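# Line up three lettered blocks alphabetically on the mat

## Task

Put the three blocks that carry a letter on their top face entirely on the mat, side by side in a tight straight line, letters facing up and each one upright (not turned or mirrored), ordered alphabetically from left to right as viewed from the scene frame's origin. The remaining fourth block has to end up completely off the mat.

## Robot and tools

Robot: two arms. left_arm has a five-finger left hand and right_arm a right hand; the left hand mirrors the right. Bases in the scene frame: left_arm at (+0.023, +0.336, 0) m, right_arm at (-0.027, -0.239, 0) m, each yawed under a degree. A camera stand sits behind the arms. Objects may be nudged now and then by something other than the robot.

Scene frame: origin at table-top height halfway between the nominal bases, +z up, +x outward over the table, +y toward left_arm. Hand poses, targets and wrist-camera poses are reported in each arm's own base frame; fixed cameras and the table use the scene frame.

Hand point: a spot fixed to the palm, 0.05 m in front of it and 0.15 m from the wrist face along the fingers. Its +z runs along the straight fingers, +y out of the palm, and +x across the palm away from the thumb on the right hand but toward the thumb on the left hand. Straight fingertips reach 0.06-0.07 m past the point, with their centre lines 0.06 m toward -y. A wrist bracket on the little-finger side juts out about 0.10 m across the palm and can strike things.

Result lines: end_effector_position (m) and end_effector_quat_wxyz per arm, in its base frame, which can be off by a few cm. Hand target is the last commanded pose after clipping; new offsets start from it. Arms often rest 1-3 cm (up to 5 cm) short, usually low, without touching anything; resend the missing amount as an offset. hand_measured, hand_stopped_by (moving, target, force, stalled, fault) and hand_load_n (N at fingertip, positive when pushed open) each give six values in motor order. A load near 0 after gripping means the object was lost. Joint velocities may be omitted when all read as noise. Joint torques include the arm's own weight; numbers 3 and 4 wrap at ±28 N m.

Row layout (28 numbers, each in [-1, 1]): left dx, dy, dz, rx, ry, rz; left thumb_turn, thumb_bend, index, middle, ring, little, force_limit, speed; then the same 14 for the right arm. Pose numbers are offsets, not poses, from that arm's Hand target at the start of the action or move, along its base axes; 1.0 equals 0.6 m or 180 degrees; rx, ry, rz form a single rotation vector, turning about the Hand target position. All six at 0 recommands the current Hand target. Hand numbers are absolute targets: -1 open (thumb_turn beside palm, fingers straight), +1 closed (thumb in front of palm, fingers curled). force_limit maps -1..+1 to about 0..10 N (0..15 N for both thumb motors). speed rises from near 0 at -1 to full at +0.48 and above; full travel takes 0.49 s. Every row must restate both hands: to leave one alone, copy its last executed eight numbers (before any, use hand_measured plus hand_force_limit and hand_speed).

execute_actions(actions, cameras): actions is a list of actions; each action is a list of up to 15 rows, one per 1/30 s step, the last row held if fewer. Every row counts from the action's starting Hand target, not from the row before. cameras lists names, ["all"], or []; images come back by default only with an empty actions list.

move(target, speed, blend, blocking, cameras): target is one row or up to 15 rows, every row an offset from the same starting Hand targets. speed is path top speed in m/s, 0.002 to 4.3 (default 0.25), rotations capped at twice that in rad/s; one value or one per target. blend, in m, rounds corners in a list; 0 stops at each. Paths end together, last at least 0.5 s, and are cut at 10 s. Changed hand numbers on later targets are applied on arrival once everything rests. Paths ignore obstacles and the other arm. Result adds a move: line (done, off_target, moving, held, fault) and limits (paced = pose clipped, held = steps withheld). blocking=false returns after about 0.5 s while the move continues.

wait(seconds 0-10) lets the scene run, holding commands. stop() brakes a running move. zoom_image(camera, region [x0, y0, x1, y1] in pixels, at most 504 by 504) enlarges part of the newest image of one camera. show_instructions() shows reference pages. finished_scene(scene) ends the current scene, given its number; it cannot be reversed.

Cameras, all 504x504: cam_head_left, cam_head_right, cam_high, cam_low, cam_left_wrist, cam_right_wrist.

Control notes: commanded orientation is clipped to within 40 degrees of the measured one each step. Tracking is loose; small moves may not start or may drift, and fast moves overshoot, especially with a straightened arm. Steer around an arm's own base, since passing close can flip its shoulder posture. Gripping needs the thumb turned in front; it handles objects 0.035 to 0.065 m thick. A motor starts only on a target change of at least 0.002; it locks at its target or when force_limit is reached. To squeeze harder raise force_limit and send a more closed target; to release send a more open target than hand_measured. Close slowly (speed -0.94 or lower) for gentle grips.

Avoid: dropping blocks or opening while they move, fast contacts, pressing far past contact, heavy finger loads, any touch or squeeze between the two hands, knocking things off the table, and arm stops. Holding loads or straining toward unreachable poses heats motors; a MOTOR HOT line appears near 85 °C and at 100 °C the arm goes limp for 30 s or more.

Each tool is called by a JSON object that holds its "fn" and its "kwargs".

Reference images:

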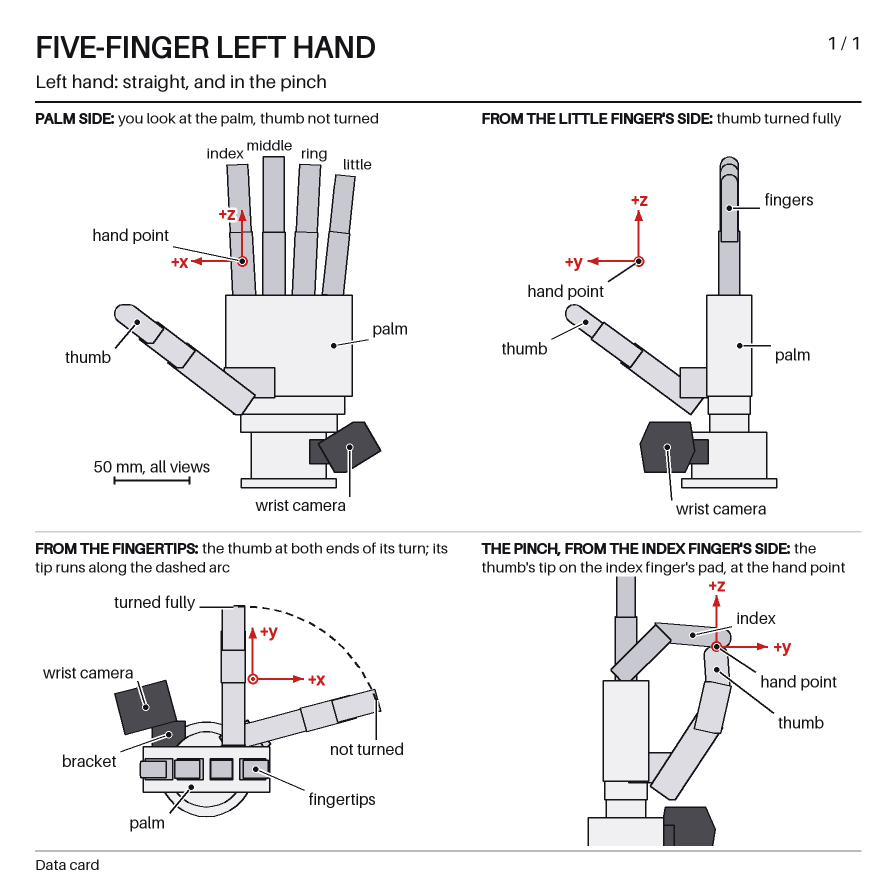

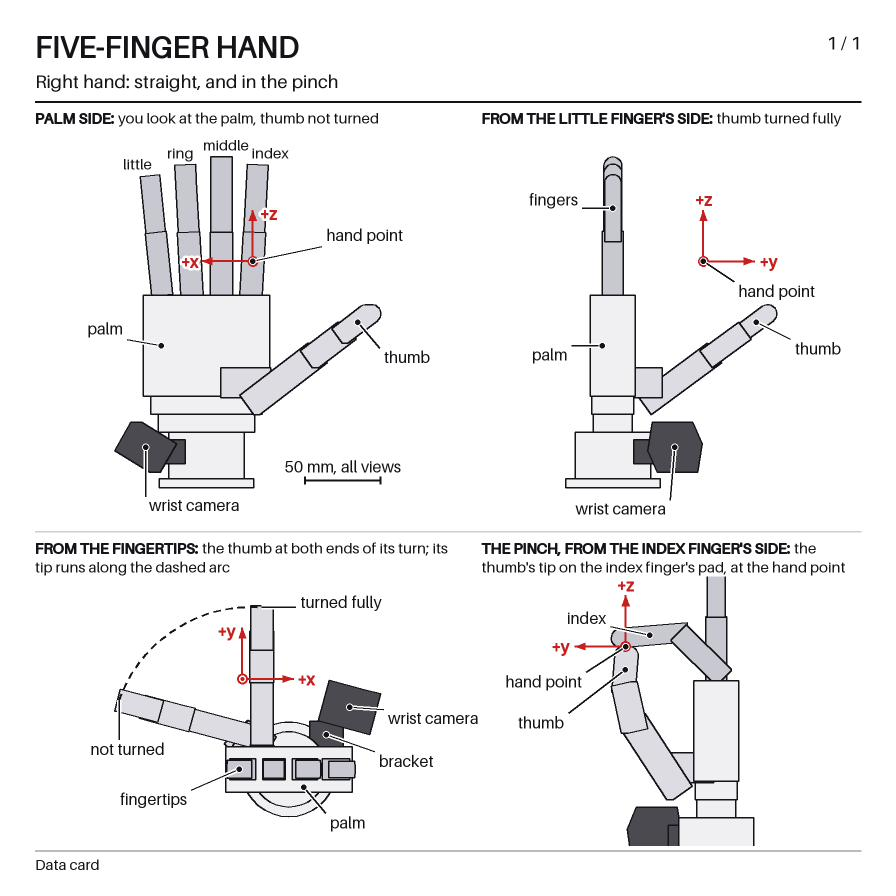

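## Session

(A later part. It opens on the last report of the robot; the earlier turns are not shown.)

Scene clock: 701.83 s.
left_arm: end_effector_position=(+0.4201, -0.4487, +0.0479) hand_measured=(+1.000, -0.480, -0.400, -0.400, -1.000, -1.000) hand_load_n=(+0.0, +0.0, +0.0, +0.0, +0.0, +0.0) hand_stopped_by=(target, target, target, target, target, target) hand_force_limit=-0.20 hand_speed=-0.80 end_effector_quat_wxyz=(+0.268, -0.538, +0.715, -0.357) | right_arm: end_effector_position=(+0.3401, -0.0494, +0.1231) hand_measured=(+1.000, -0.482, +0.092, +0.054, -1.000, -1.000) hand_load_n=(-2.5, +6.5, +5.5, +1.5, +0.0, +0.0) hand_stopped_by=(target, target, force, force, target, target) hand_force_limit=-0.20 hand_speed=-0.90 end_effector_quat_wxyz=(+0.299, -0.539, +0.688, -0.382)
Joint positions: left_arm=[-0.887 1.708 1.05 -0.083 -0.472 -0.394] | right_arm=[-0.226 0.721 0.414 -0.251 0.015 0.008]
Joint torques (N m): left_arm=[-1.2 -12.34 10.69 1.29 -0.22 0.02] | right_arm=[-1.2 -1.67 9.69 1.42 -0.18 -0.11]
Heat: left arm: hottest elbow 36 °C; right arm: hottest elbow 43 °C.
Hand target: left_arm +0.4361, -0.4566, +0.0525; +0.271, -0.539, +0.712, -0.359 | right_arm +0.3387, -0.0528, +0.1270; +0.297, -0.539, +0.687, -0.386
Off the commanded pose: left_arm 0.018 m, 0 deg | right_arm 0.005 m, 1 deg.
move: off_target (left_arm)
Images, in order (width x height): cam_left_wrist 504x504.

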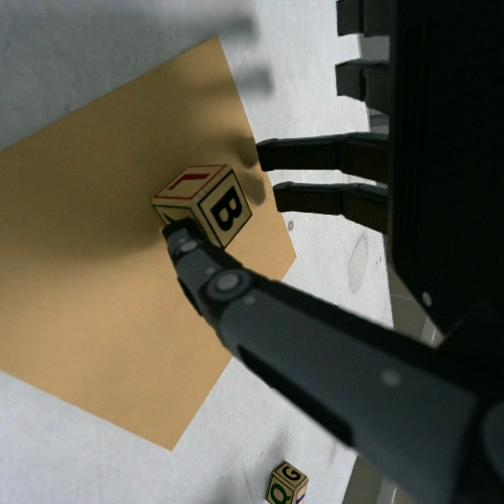

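{"fn": "move", "kwargs": {"target": [[0.002,0.013,-0.001,0,0,0,1,-0.48,-0.4,-0.4,-1,-1,-0.2,-0.8,0,0,0,0,0,0,1,-0.48,0.8,0.8,-1,-1,-0.2,-0.9],[0.002,0.013,-0.001,0,0,0,1,-0.48,0.8,0.8,-1,-1,-0.2,-0.9,0,0,0,0,0,0,1,-0.48,0.8,0.8,-1,-1,-0.2,-0.9]], "speed": 0.06, "cameras": ["cam_left_wrist","cam_head_right","cam_low"]}}

{"fn": "zoom_image", "kwargs": {"camera": "cam_left_wrist", "region": [80, 130, 280, 330]}}

{"fn": "zoom_image", "kwargs": {"camera": "cam_head_right", "region": [220, 160, 320, 260]}}

Scene clock: 709.20 s.
left_arm: end_effector_position=(+0.4239, -0.4445, +0.0467) hand_measured=(+1.000, -0.482, +0.092, +0.046, -1.000, -1.000) hand_load_n=(-0.5, +6.5, +5.0, +2.5, +0.0, +0.0) hand_stopped_by=(target, target, force, force, target, target) hand_force_limit=-0.20 hand_speed=-0.90 end_effector_quat_wxyz=(+0.268, -0.537, +0.717, -0.355) | right_arm: end_effector_position=(+0.3401, -0.0494, +0.1231) hand_measured=(+1.000, -0.482, +0.092, +0.054, -1.000, -1.000) hand_load_n=(-2.0, +6.5, +5.5, +2.0, -0.5, +0.0) hand_stopped_by=(target, target, force, force, target, target) hand_force_limit=-0.20 hand_speed=-0.90 end_effector_quat_wxyz=(+0.299, -0.539, +0.688, -0.382)
Joint positions: left_arm=[-0.875 1.709 1.05 -0.083 -0.463 -0.384] | right_arm=[-0.226 0.721 0.414 -0.251 0.015 0.008]
Joint torques (N m): left_arm=[-0.91 -13.86 9.51 1.85 -0.22 0.04] | right_arm=[-1.2 -1.73 9.7 1.47 -0.17 -0.11]
Heat: left arm: hottest elbow 37 °C; right arm: hottest elbow 43 °C.
Hand target: left_arm +0.4372, -0.4489, +0.0518; +0.271, -0.539, +0.713, -0.359 | right_arm +0.3387, -0.0528, +0.1270; +0.297, -0.539, +0.687, -0.386
Off the commanded pose: left_arm 0.015 m, 1 deg | right_arm 0.005 m, 1 deg.
move: off_target (left_arm); target 2's new numbers were sent with left_arm's hand 0.015 m and 1 deg from that target
Images, in order (width x height): cam_head_right 504x504, cam_low 504x504, cam_left_wrist 504x504.

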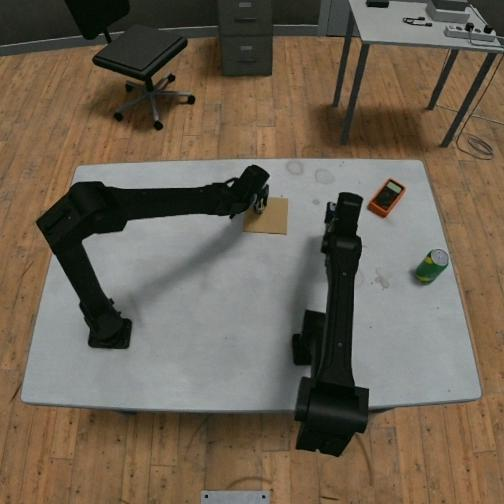

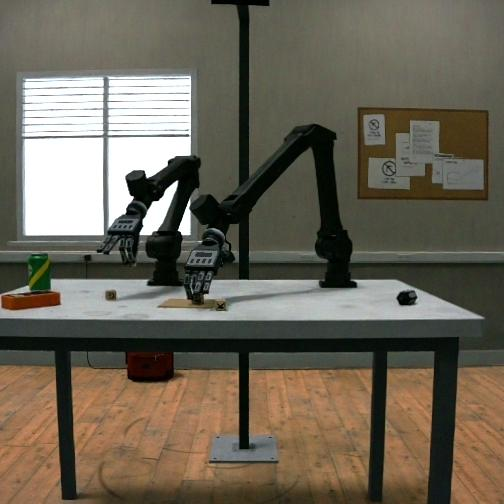

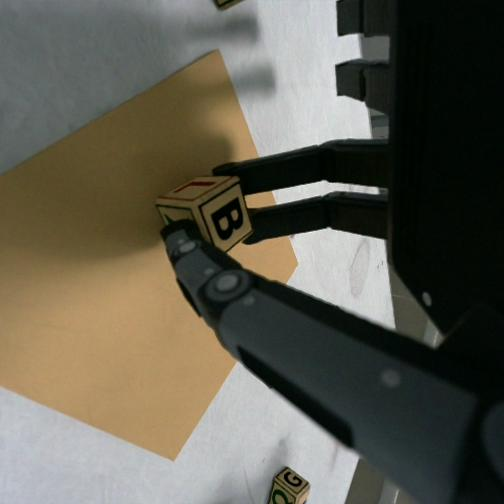

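Scaled by 2.520 from the camera's 504x504 image, which has a finer 720x720 frame.

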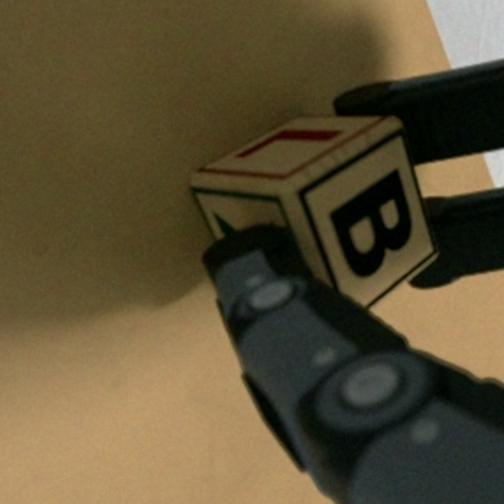

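Scaled by 5.040 from the camera's 504x504 image, which has a finer 720x720 frame.

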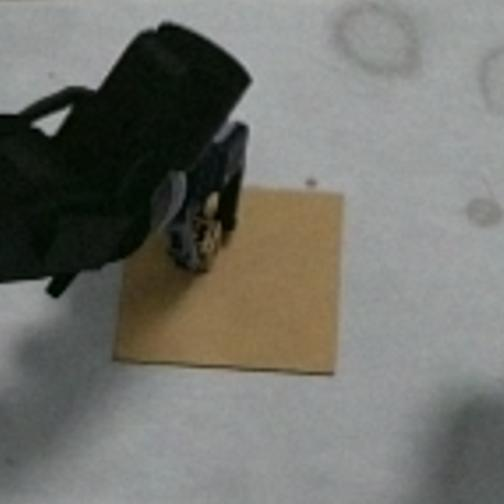

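{"fn": "move", "kwargs": {"target": [[0,0,0,0,0,0,1,-0.48,0.03,0,-1,-1,-0.2,-0.95,0,0,0,0,0,0,1,-0.48,0.8,0.8,-1,-1,-0.2,-0.9],[0,0,0,0,0,0,1,-0.48,-0.4,-0.4,-1,-1,-0.2,-0.8,0,0,0,0,0,0,1,-0.48,0.8,0.8,-1,-1,-0.2,-0.9],[0.02,0,0.1,0,0,0,1,-0.48,-0.4,-0.4,-1,-1,-0.2,-0.8,0,0,0,0,0,0,1,-0.48,0.8,0.8,-1,-1,-0.2,-0.9],[-0.2453,0.581,0.28,0,0,0,1,-0.48,-0.4,-0.4,-1,-1,-0.2,-0.8,0,0,0,0,0,0,1,-0.48,0.8,0.8,-1,-1,-0.2,-0.9]], "speed": [0.05,0.05,0.12,0.35], "blend": [0,0,0.01,0], "cameras": ["cam_head_right","cam_low"]}}

{"fn": "zoom_image", "kwargs": {"camera": "cam_head_right", "region": [220, 160, 320, 260]}}

{"fn": "zoom_image", "kwargs": {"camera": "cam_head_right", "region": [245, 190, 275, 220]}}

{"fn": "zoom_image", "kwargs": {"camera": "cam_low", "region": [150, 280, 240, 320]}}

Scene clock: 721.07 s.
left_arm: end_effector_position=(+0.2906, -0.1043, +0.2166) hand_measured=(+1.000, -0.480, -0.400, -0.400, -1.000, -1.000) hand_load_n=(+0.0, +0.0, +0.0, +0.0, +0.0, +0.0) hand_stopped_by=(target, target, target, target, target, target) hand_force_limit=-0.20 hand_speed=-0.80 end_effector_quat_wxyz=(+0.268, -0.538, +0.713, -0.360) | right_arm: end_effector_position=(+0.3401, -0.0494, +0.1231) hand_measured=(+1.000, -0.482, +0.092, +0.054, -1.000, -1.000) hand_load_n=(-2.5, +6.5, +5.0, +1.5, +0.0, +0.0) hand_stopped_by=(target, target, force, force, target, target) hand_force_limit=-0.20 hand_speed=-0.90 end_effector_quat_wxyz=(+0.299, -0.539, +0.688, -0.382)
Joint positions: left_arm=[-0.214 0.601 0.664 -0.703 0.057 0.036] | right_arm=[-0.226 0.721 0.414 -0.251 0.015 0.008]
Joint torques (N m): left_arm=[-0.97 0.09 9.54 1.54 0.05 0.03] | right_arm=[-1.38 -1.67 9.73 1.44 -0.17 -0.11]
Heat: left arm: hottest elbow 37 °C; right arm: hottest elbow 43 °C.
Hand target: left_arm +0.2901, -0.1002, +0.2198; +0.271, -0.539, +0.712, -0.359 | right_arm +0.3387, -0.0528, +0.1270; +0.297, -0.539, +0.687, -0.386
Off the commanded pose: left_arm 0.005 m, 0 deg | right_arm 0.005 m, 1 deg.
move: done; target 2's new numbers were sent with left_arm's hand 0.015 m and 1 deg from that target
Images, in order (width x height): cam_head_right 504x504, cam_low 504x504.

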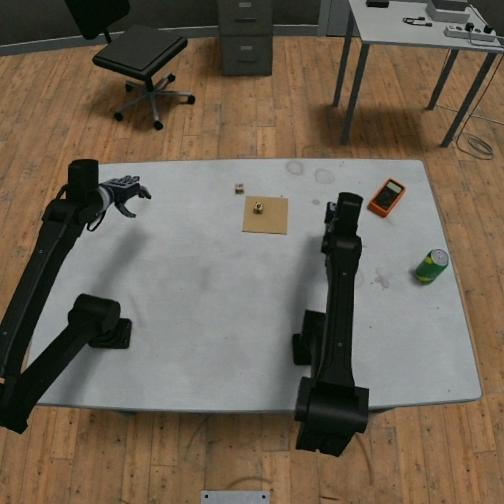

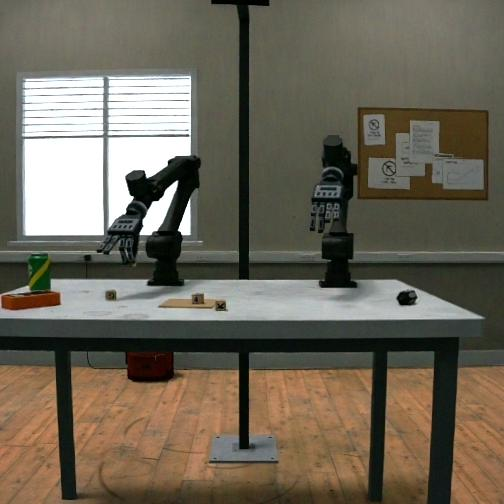

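Scaled by 5.040 from the camera's 504x504 image, which has a finer 720x720 frame.

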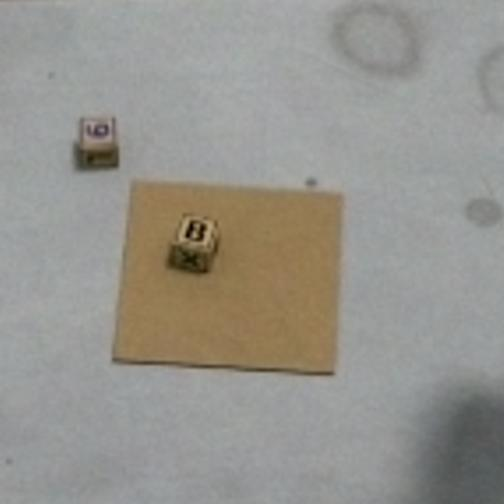

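Scaled by 16.800 from the camera's 504x504 image, which has a finer 720x720 frame.

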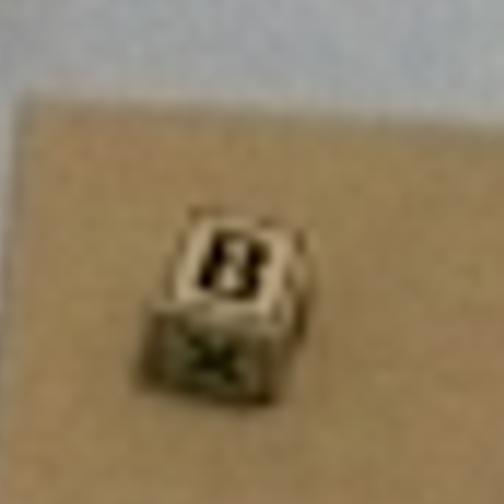

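Scaled by 5.600 from the camera's 504x504 image, which has a finer 720x720 frame.

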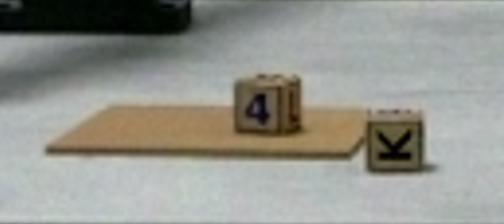

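{"fn": "move", "kwargs": {"target": [[0,0,0,0,0,0,1,-0.48,-0.4,-0.4,-1,-1,-0.2,-0.8,0.2388,0.30,-0.01,0,0,0,1,-0.48,0.8,0.8,-1,-1,-0.2,-0.9],[0,0,0,0,0,0,1,-0.48,-0.4,-0.4,-1,-1,-0.2,-0.8,0.2588,0.323,-0.0683,0,0,0,1,-0.48,0.8,0.8,-1,-1,-0.2,-0.9]], "speed": [0.25,0.1], "blend": [0.01,0], "cameras": ["cam_head_left","cam_low","cam_right_wrist","cam_high"]}}

{"fn": "zoom_image", "kwargs": {"camera": "cam_low", "region": [150, 270, 240, 320]}}

{"fn": "zoom_image", "kwargs": {"camera": "cam_head_left", "region": [230, 180, 290, 240]}}

{"fn": "zoom_image", "kwargs": {"camera": "cam_right_wrist", "region": [180, 180, 380, 380]}}

Scene clock: 730.47 s.
left_arm: end_effector_position=(+0.2906, -0.1043, +0.2166) hand_measured=(+1.000, -0.480, -0.400, -0.400, -1.000, -1.000) hand_load_n=(+0.0, +0.0, +0.0, +0.0, +0.0, +0.0) hand_stopped_by=(target, target, target, target, target, target) hand_force_limit=-0.20 hand_speed=-0.80 end_effector_quat_wxyz=(+0.268, -0.538, +0.714, -0.361) | right_arm: end_effector_position=(+0.4736, +0.1280, +0.0708) hand_measured=(+1.000, -0.482, +0.092, +0.054, -1.000, -1.000) hand_load_n=(-2.5, +6.5, +5.5, +2.0, +0.0, +0.0) hand_stopped_by=(target, target, force, force, target, target) hand_force_limit=-0.20 hand_speed=-0.90 end_effector_quat_wxyz=(+0.276, -0.550, +0.689, -0.382)
Joint positions: left_arm=[-0.214 0.601 0.664 -0.703 0.058 0.037] | right_arm=[0.377 1.371 0.7 -0.025 0.527 0.35]
Joint torques (N m): left_arm=[-0.97 0.09 9.55 1.55 0.06 0.04] | right_arm=[0.38 -6.89 10.97 2.24 0.41 0.07]
Heat: left arm: hottest elbow 36 °C; right arm: hottest elbow 44 °C.
Hand target: left_arm +0.2901, -0.1003, +0.2198; +0.271, -0.539, +0.712, -0.359 | right_arm +0.4940, +0.1411, +0.0862; +0.297, -0.539, +0.687, -0.386
Off the commanded pose: left_arm 0.005 m, 0 deg | right_arm 0.029 m, 3 deg.
move: off_target (right_arm)
Images, in order (width x height): cam_head_left 504x504, cam_high 504x504, cam_low 504x504, cam_right_wrist 504x504.

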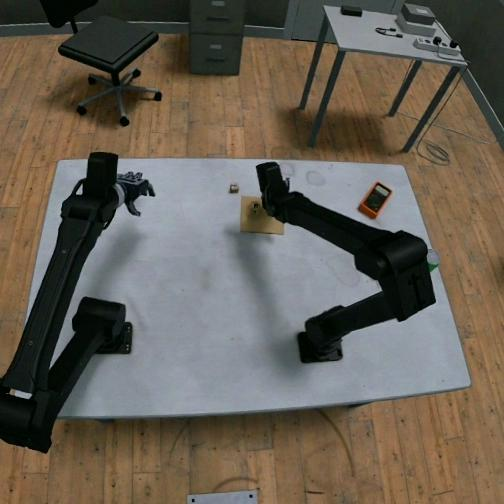

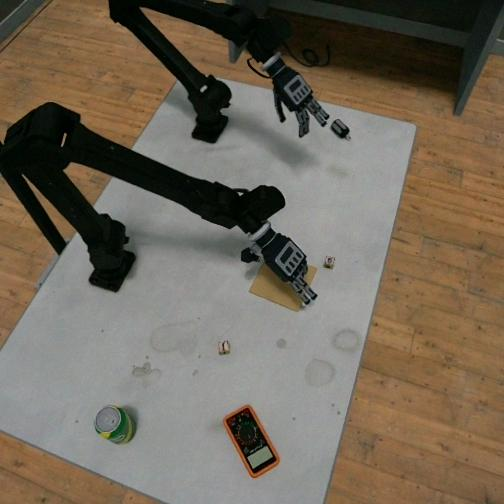

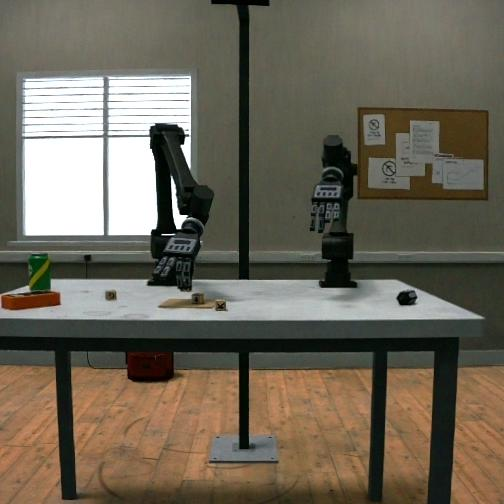

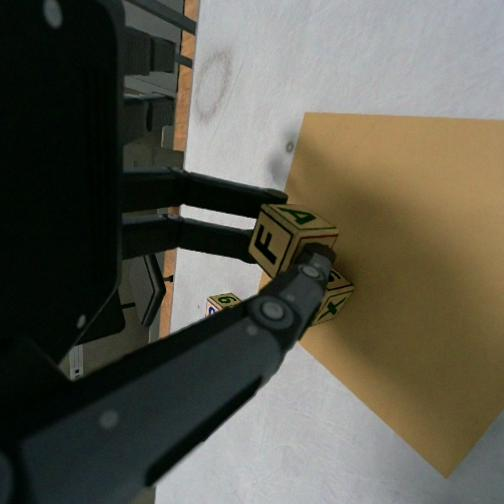

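Scaled by 5.600 from the camera's 504x504 image, which has a finer 720x720 frame.

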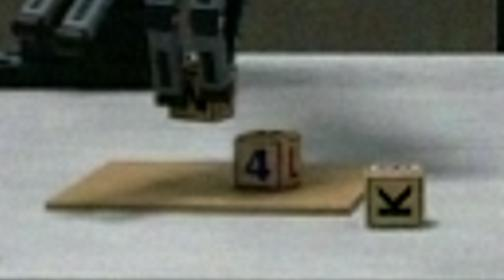

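Scaled by 8.400 from the camera's 504x504 image, which has a finer 720x720 frame.

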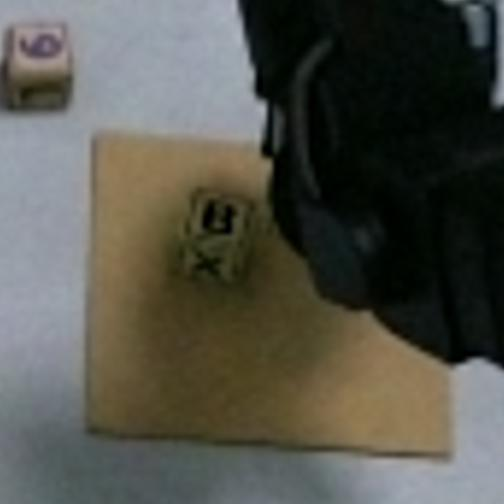

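Scaled by 2.520 from the camera's 504x504 image, which has a finer 720x720 frame.

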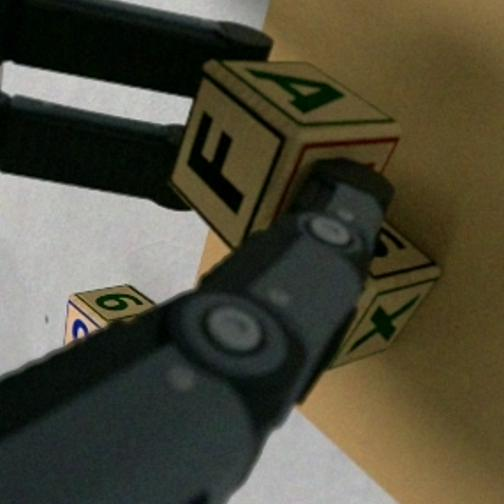

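{"fn": "move", "kwargs": {"target": [0,0,0,0,0,0,1,-0.48,-0.4,-0.4,-1,-1,-0.2,-0.8,-0.0067,-0.0143,-0.067,0,0,0,1,-0.48,0.8,0.8,-1,-1,-0.2,-0.9], "speed": 0.06, "cameras": ["cam_head_left","cam_low","cam_right_wrist"]}}

{"fn": "zoom_image", "kwargs": {"camera": "cam_low", "region": [170, 285, 220, 315]}}

{"fn": "zoom_image", "kwargs": {"camera": "cam_right_wrist", "region": [180, 180, 380, 380]}}

Scene clock: 758.73 s.
left_arm: end_effector_position=(+0.2906, -0.1043, +0.2166) hand_measured=(+1.000, -0.480, -0.400, -0.400, -1.000, -1.000) hand_load_n=(+0.0, +0.5, +0.0, -0.5, +0.0, +0.0) hand_stopped_by=(target, target, target, target, target, target) hand_force_limit=-0.20 hand_speed=-0.80 end_effector_quat_wxyz=(+0.268, -0.538, +0.714, -0.361) | right_arm: end_effector_position=(+0.4932, +0.1363, +0.0642) hand_measured=(+1.000, -0.482, +0.092, +0.054, -1.000, -1.000) hand_load_n=(-2.5, +5.5, +4.5, +3.0, +0.0, +0.0) hand_stopped_by=(target, target, force, force, target, target) hand_force_limit=-0.20 hand_speed=-0.90 end_effector_quat_wxyz=(+0.310, -0.532, +0.684, -0.391)
Joint positions: left_arm=[-0.214 0.601 0.664 -0.703 0.058 0.037] | right_arm=[0.376 1.432 0.688 0.125 0.523 0.35]
Joint torques (N m): left_arm=[-0.91 0.09 9.55 1.55 0.06 0.04] | right_arm=[-0.85 -6.42 6.61 2.09 -0.04 -0.02]
Heat: left arm: hottest elbow 36 °C; right arm: hottest elbow 44 °C.
Hand target: left_arm +0.2901, -0.1003, +0.2198; +0.271, -0.539, +0.712, -0.359 | right_arm +0.4900, +0.1324, +0.0459; +0.297, -0.539, +0.687, -0.386
Off the commanded pose: left_arm 0.005 m, 0 deg | right_arm 0.019 m, 2 deg.
move: off_target (right_arm)
Images, in order (width x height): cam_head_left 504x504, cam_low 504x504, cam_right_wrist 504x504.

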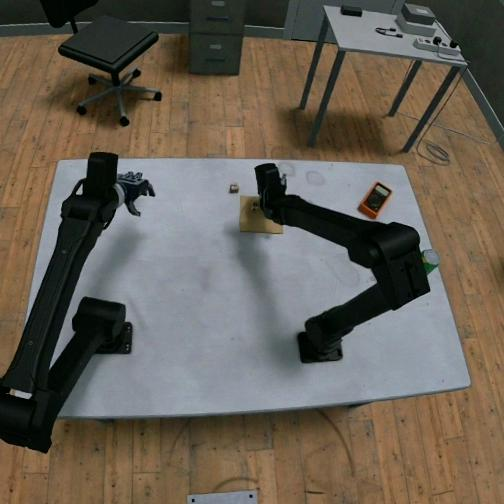

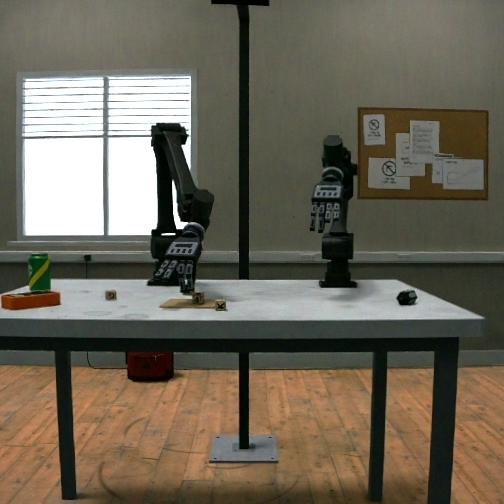

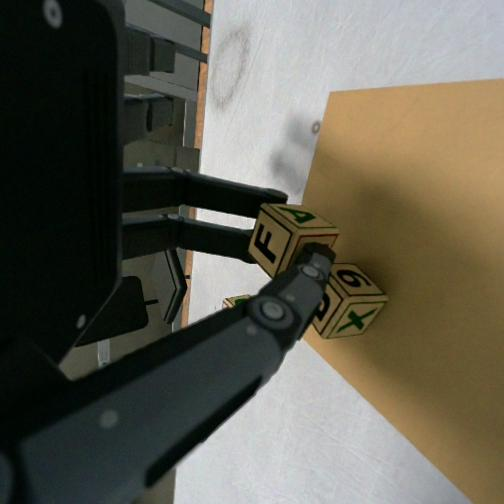

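Scaled by 10.080 from the camera's 504x504 image, which has a finer 720x720 frame.

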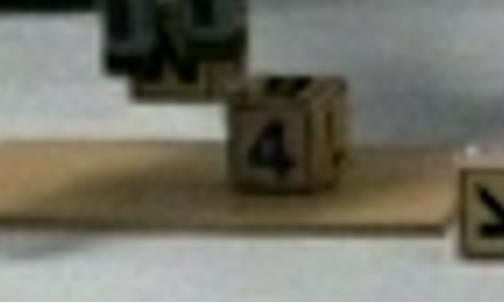

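Scaled by 2.520 from the camera's 504x504 image, which has a finer 720x720 frame.

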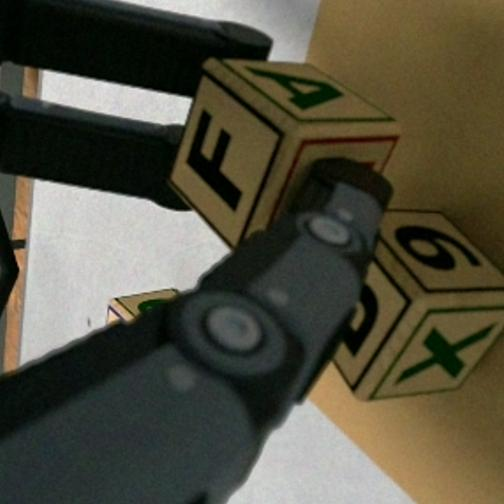

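{"fn": "move", "kwargs": {"target": [[0,0,0,0,0,0,1,-0.48,-0.4,-0.4,-1,-1,-0.2,-0.8,-0.02,-0.014,0.02,0,0,0,1,-0.48,0.8,0.8,-1,-1,-0.2,-0.9]], "speed": 0.06, "cameras": ["cam_low","cam_right_wrist"]}}

{"fn": "zoom_image", "kwargs": {"camera": "cam_low", "region": [170, 285, 220, 315]}}

{"fn": "zoom_image", "kwargs": {"camera": "cam_right_wrist", "region": [180, 180, 380, 380]}}

Scene clock: 764.07 s.
left_arm: end_effector_position=(+0.2906, -0.1043, +0.2166) hand_measured=(+1.000, -0.480, -0.400, -0.400, -1.000, -1.000) hand_load_n=(+0.0, +0.0, +0.0, +0.0, +0.0, +0.0) hand_stopped_by=(target, target, target, target, target, target) hand_force_limit=-0.20 hand_speed=-0.80 end_effector_quat_wxyz=(+0.268, -0.538, +0.714, -0.361) | right_arm: end_effector_position=(+0.4838, +0.1300, +0.0624) hand_measured=(+1.000, -0.482, +0.092, +0.054, -1.000, -1.000) hand_load_n=(-1.0, +5.5, +4.5, +2.0, +0.0, +0.0) hand_stopped_by=(target, target, force, force, target, target) hand_force_limit=-0.20 hand_speed=-0.90 end_effector_quat_wxyz=(+0.307, -0.533, +0.686, -0.388)
Joint positions: left_arm=[-0.214 0.601 0.664 -0.703 0.058 0.037] | right_arm=[0.368 1.407 0.663 0.119 0.515 0.35]
Joint torques (N m): left_arm=[-0.97 0.03 9.55 1.55 0.06 0.04] | right_arm=[-1.08 -8.94 6.74 1.06 -0.03 -0.09]
Heat: left arm: hottest elbow 36 °C; right arm: hottest elbow 43 °C.
Hand target: left_arm +0.2901, -0.1003, +0.2198; +0.271, -0.539, +0.712, -0.359 | right_arm +0.4780, +0.1241, +0.0579; +0.297, -0.539, +0.687, -0.386
Off the commanded pose: left_arm 0.005 m, 0 deg | right_arm 0.009 m, 1 deg.
move: done
Images, in order (width x height): cam_low 504x504, cam_right_wrist 504x504.

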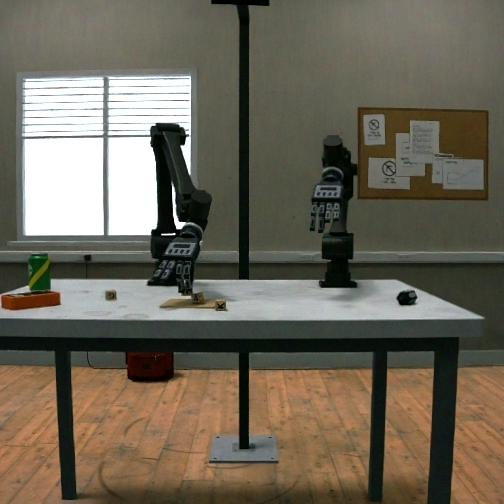

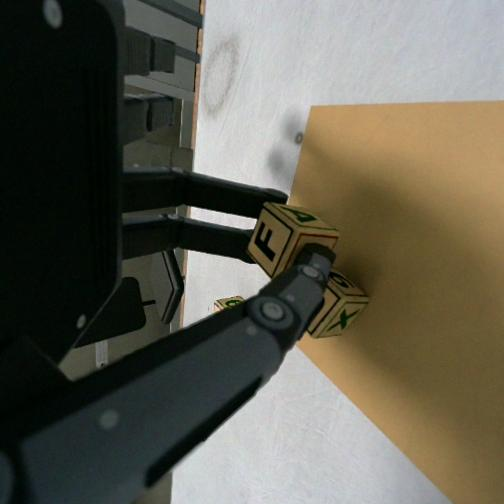

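Scaled by 10.080 from the camera's 504x504 image, which has a finer 720x720 frame.

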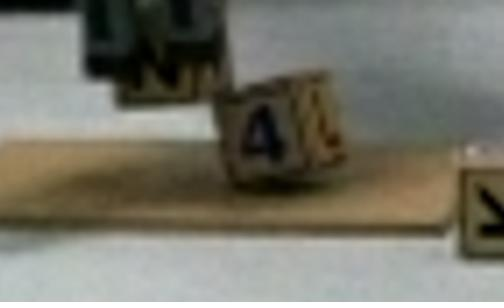

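Scaled by 2.520 from the camera's 504x504 image, which has a finer 720x720 frame.

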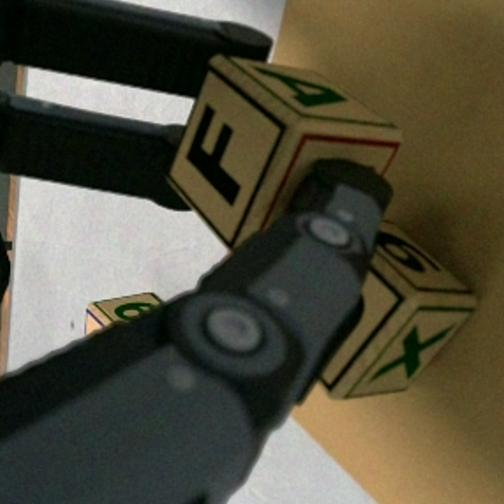

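{"fn": "move", "kwargs": {"target": [[0,0,0,0,0,0,1,-0.48,-0.4,-0.4,-1,-1,-0.2,-0.8,0.01,-0.01,0.07,0,0,0,1,-0.48,0.8,0.8,-1,-1,-0.2,-0.9]], "speed": 0.08, "cameras": ["cam_low","cam_right_wrist","cam_head_left"]}}

{"fn": "zoom_image", "kwargs": {"camera": "cam_low", "region": [170, 285, 220, 315]}}

{"fn": "zoom_image", "kwargs": {"camera": "cam_head_left", "region": [230, 180, 290, 240]}}

Scene clock: 768.80 s.
left_arm: end_effector_position=(+0.2906, -0.1043, +0.2166) hand_measured=(+1.000, -0.480, -0.400, -0.400, -1.000, -1.000) hand_load_n=(+0.0, +0.0, +0.0, +0.0, +0.0, +0.0) hand_stopped_by=(target, target, target, target, target, target) hand_force_limit=-0.20 hand_speed=-0.80 end_effector_quat_wxyz=(+0.268, -0.538, +0.714, -0.361) | right_arm: end_effector_position=(+0.4663, +0.1168, +0.0755) hand_measured=(+1.000, -0.482, +0.092, +0.054, -1.000, -1.000) hand_load_n=(-1.0, +5.5, +4.5, +1.5, +0.0, +0.0) hand_stopped_by=(target, target, force, force, target, target) hand_force_limit=-0.20 hand_speed=-0.90 end_effector_quat_wxyz=(+0.282, -0.548, +0.690, -0.379)
Joint positions: left_arm=[-0.214 0.601 0.664 -0.703 0.058 0.037] | right_arm=[0.349 1.329 0.671 -0.024 0.496 0.337]
Joint torques (N m): left_arm=[-0.97 0.09 9.55 1.55 0.06 0.04] | right_arm=[-1.2 -8.76 11.1 1.35 0.11 -0.11]
Heat: left arm: hottest elbow 36 °C; right arm: hottest elbow 43 °C.
Hand target: left_arm +0.2901, -0.1003, +0.2198; +0.271, -0.539, +0.712, -0.359 | right_arm +0.4840, +0.1181, +0.0999; +0.297, -0.539, +0.687, -0.386
Off the commanded pose: left_arm 0.005 m, 0 deg | right_arm 0.030 m, 2 deg.
move: off_target (right_arm)
Images, in order (width x height): cam_head_left 504x504, cam_low 504x504, cam_right_wrist 504x504.

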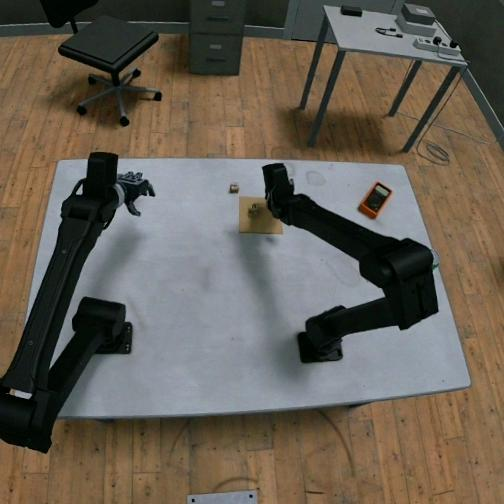

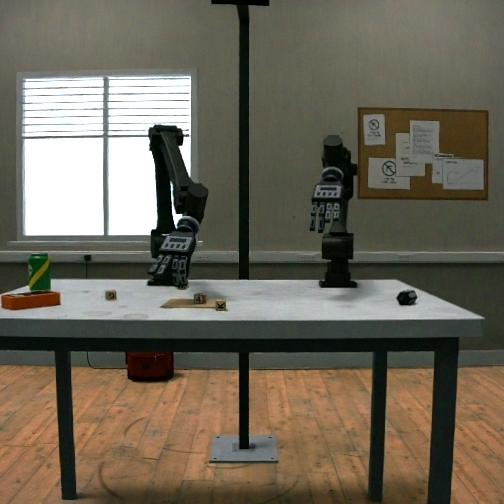

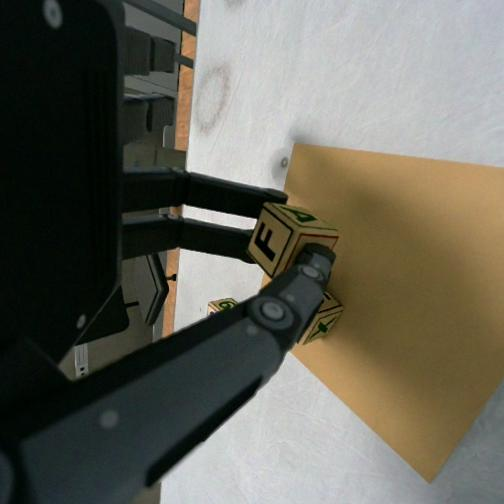

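Scaled by 10.080 from the camera's 504x504 image, which has a finer 720x720 frame.

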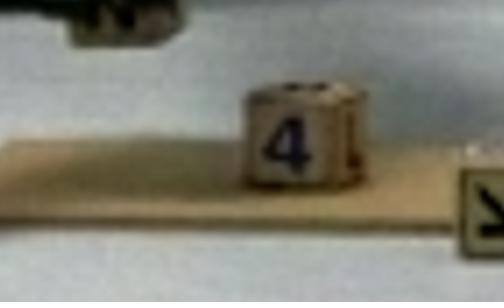

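Scaled by 8.400 from the camera's 504x504 image, which has a finer 720x720 frame.

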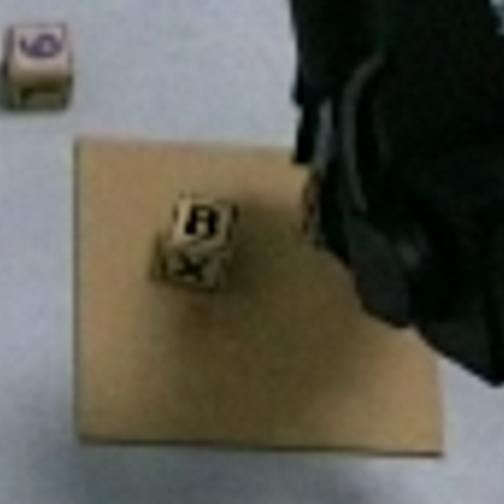

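{"fn": "move", "kwargs": {"target": [[0,0,0,0,0,0,1,-0.48,-0.4,-0.4,-1,-1,-0.2,-0.8,0,-0.035,0.0,0,0,0,1,-0.48,0.8,0.8,-1,-1,-0.2,-0.9],[0,0,0,0,0,0,1,-0.48,-0.4,-0.4,-1,-1,-0.2,-0.8,-0.005,-0.035,-0.06,0,0,0,1,-0.48,0.8,0.8,-1,-1,-0.2,-0.9]], "speed": 0.08, "cameras": ["cam_low","cam_right_wrist","cam_head_left","cam_head_right"]}}

{"fn": "zoom_image", "kwargs": {"camera": "cam_low", "region": [160, 280, 220, 320]}}

{"fn": "zoom_image", "kwargs": {"camera": "cam_right_wrist", "region": [180, 180, 380, 380]}}

{"fn": "zoom_image", "kwargs": {"camera": "cam_head_right", "region": [230, 180, 290, 240]}}

Scene clock: 787.60 s.
left_arm: end_effector_position=(+0.2906, -0.1043, +0.2166) hand_measured=(+1.000, -0.480, -0.400, -0.400, -1.000, -1.000) hand_load_n=(+0.0, +0.0, +0.0, +0.0, +0.0, +0.0) hand_stopped_by=(target, target, target, target, target, target) hand_force_limit=-0.20 hand_speed=-0.80 end_effector_quat_wxyz=(+0.268, -0.538, +0.714, -0.361) | right_arm: end_effector_position=(+0.4772, +0.0996, +0.0670) hand_measured=(+1.000, -0.482, +0.092, +0.054, -1.000, -1.000) hand_load_n=(-1.0, +6.0, +4.5, +1.5, +0.0, +0.0) hand_stopped_by=(target, target, force, force, target, target) hand_force_limit=-0.20 hand_speed=-0.90 end_effector_quat_wxyz=(+0.298, -0.539, +0.688, -0.384)
Joint positions: left_arm=[-0.214 0.601 0.664 -0.703 0.058 0.037] | right_arm=[0.294 1.356 0.64 0.09 0.452 0.302]
Joint torques (N m): left_arm=[-0.97 0.09 9.55 1.55 0.06 0.04] | right_arm=[-0.97 -6.71 7.73 2.24 0.09 -0.11]
Heat: left arm: hottest elbow 36 °C; right arm: hottest elbow 43 °C.
Hand target: left_arm +0.2901, -0.1003, +0.2198; +0.271, -0.539, +0.712, -0.359 | right_arm +0.4811, +0.0971, +0.0640; +0.297, -0.539, +0.687, -0.386
Off the commanded pose: left_arm 0.005 m, 0 deg | right_arm 0.005 m, 0 deg.
move: done
Images, in order (width x height): cam_head_left 504x504, cam_head_right 504x504, cam_low 504x504, cam_right_wrist 504x504.

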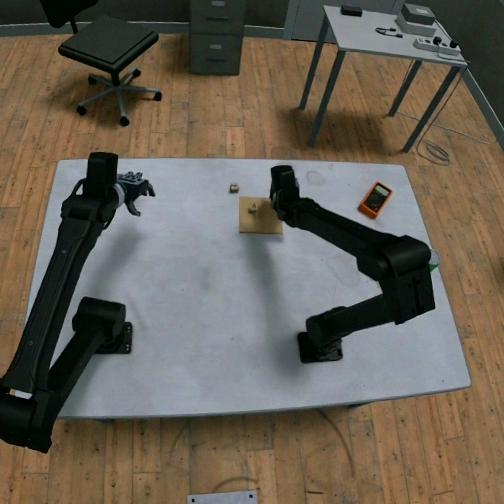

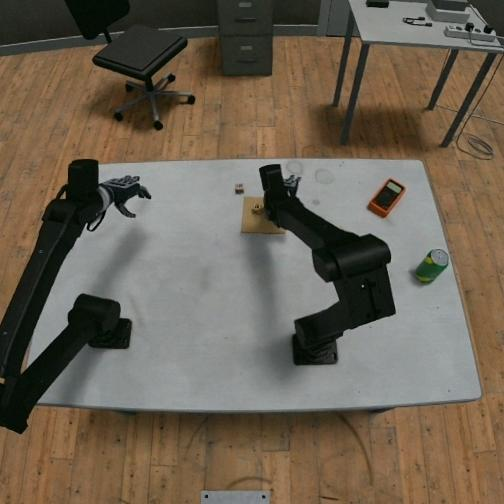

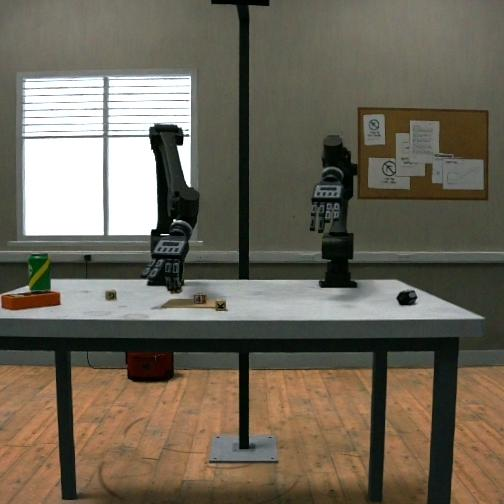

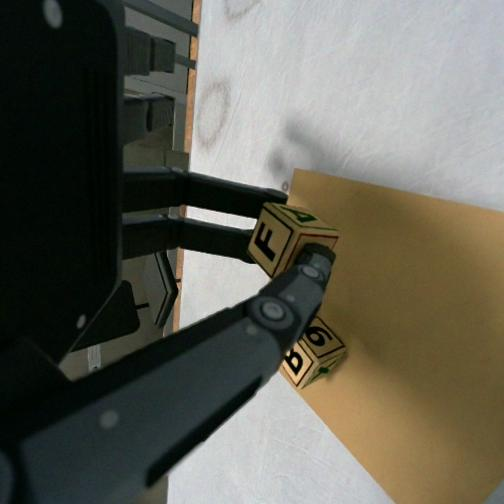

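Scaled by 8.400 from the camera's 504x504 image, which has a finer 720x720 frame.

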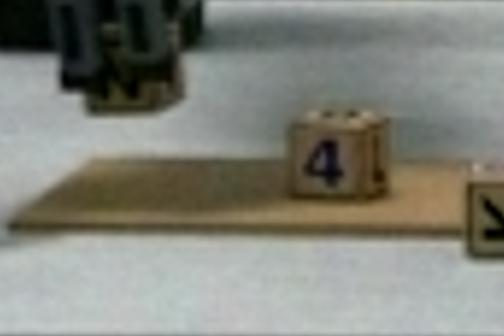

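Scaled by 2.520 from the camera's 504x504 image, which has a finer 720x720 frame.

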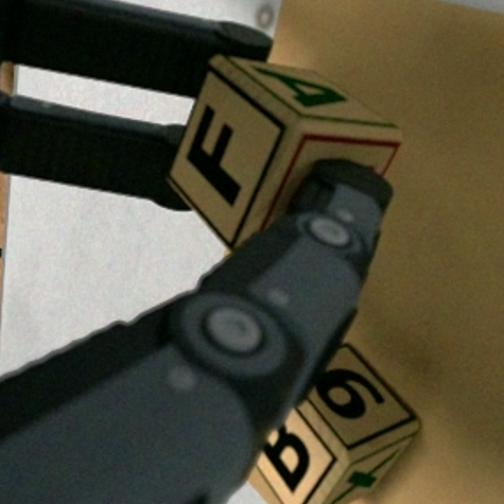

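Scaled by 8.400 from the camera's 504x504 image, which has a finer 720x720 frame.

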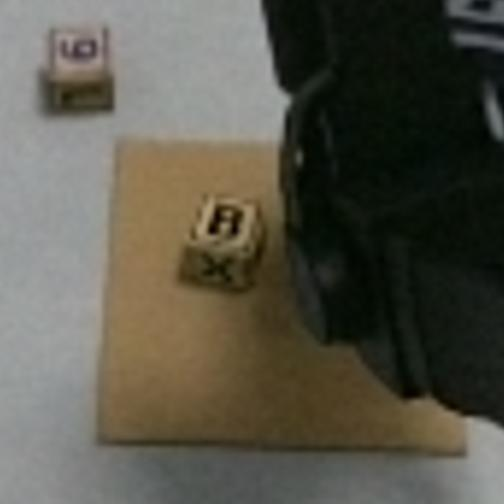

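{"fn": "move", "kwargs": {"target": [[0,0,0,0,0,0,1,-0.48,-0.4,-0.4,-1,-1,-0.2,-0.8,0,0,-0.045,0,0,0,1,-0.48,0.8,0.8,-1,-1,-0.2,-0.9]], "speed": 0.06, "cameras": ["cam_low","cam_right_wrist"]}}

{"fn": "zoom_image", "kwargs": {"camera": "cam_low", "region": [160, 280, 220, 320]}}

{"fn": "zoom_image", "kwargs": {"camera": "cam_right_wrist", "region": [180, 180, 380, 380]}}

Scene clock: 799.87 s.
left_arm: end_effector_position=(+0.2906, -0.1043, +0.2166) hand_measured=(+1.000, -0.480, -0.400, -0.400, -1.000, -1.000) hand_load_n=(+0.5, +0.0, +0.0, +0.0, +0.0, +0.0) hand_stopped_by=(target, target, target, target, target, target) hand_force_limit=-0.20 hand_speed=-0.80 end_effector_quat_wxyz=(+0.268, -0.538, +0.714, -0.361) | right_arm: end_effector_position=(+0.4785, +0.1000, +0.0417) hand_measured=(+1.000, -0.482, +0.092, +0.054, -1.000, -1.000) hand_load_n=(-0.5, +5.5, +4.0, +1.5, +0.0, +0.0) hand_stopped_by=(target, target, force, force, target, target) hand_force_limit=-0.20 hand_speed=-0.90 end_effector_quat_wxyz=(+0.299, -0.538, +0.688, -0.385)
Joint positions: left_arm=[-0.214 0.601 0.664 -0.703 0.058 0.037] | right_arm=[0.294 1.423 0.612 0.187 0.452 0.302]
Joint torques (N m): left_arm=[-0.91 0.03 9.55 1.55 0.06 0.04] | right_arm=[-0.85 -7 6.97 2.51 0.09 -0.11]
Heat: left arm: hottest elbow 36 °C; right arm: hottest elbow 42 °C.
Hand target: left_arm +0.2901, -0.1003, +0.2198; +0.271, -0.539, +0.712, -0.359 | right_arm +0.4810, +0.0971, +0.0369; +0.297, -0.539, +0.687, -0.386
Off the commanded pose: left_arm 0.005 m, 0 deg | right_arm 0.006 m, 0 deg.
move: done
Images, in order (width x height): cam_low 504x504, cam_right_wrist 504x504.

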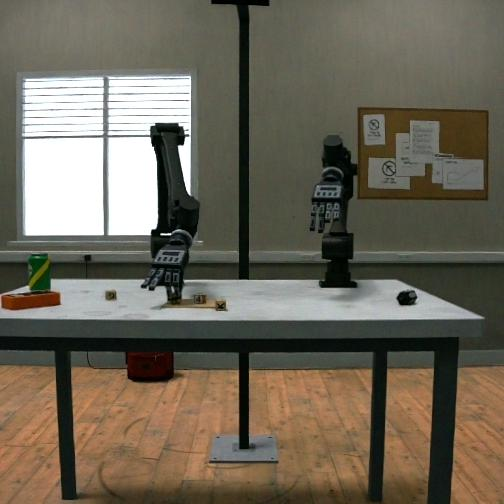

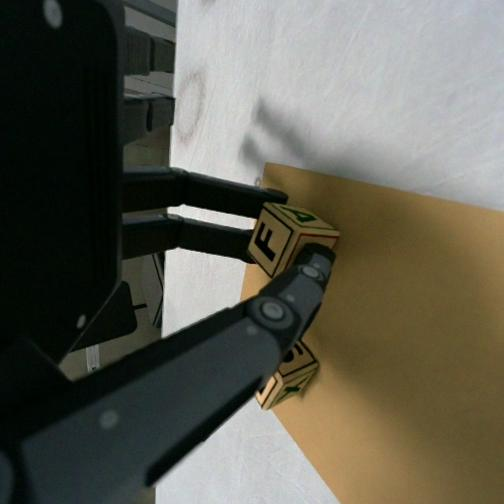

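Scaled by 8.400 from the camera's 504x504 image, which has a finer 720x720 frame.

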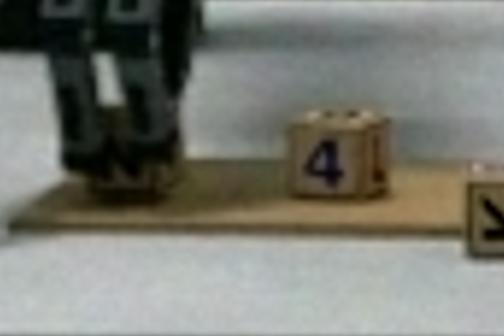

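Scaled by 2.520 from the camera's 504x504 image, which has a finer 720x720 frame.

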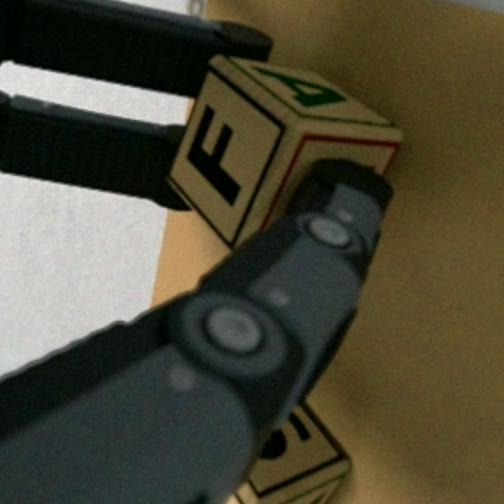

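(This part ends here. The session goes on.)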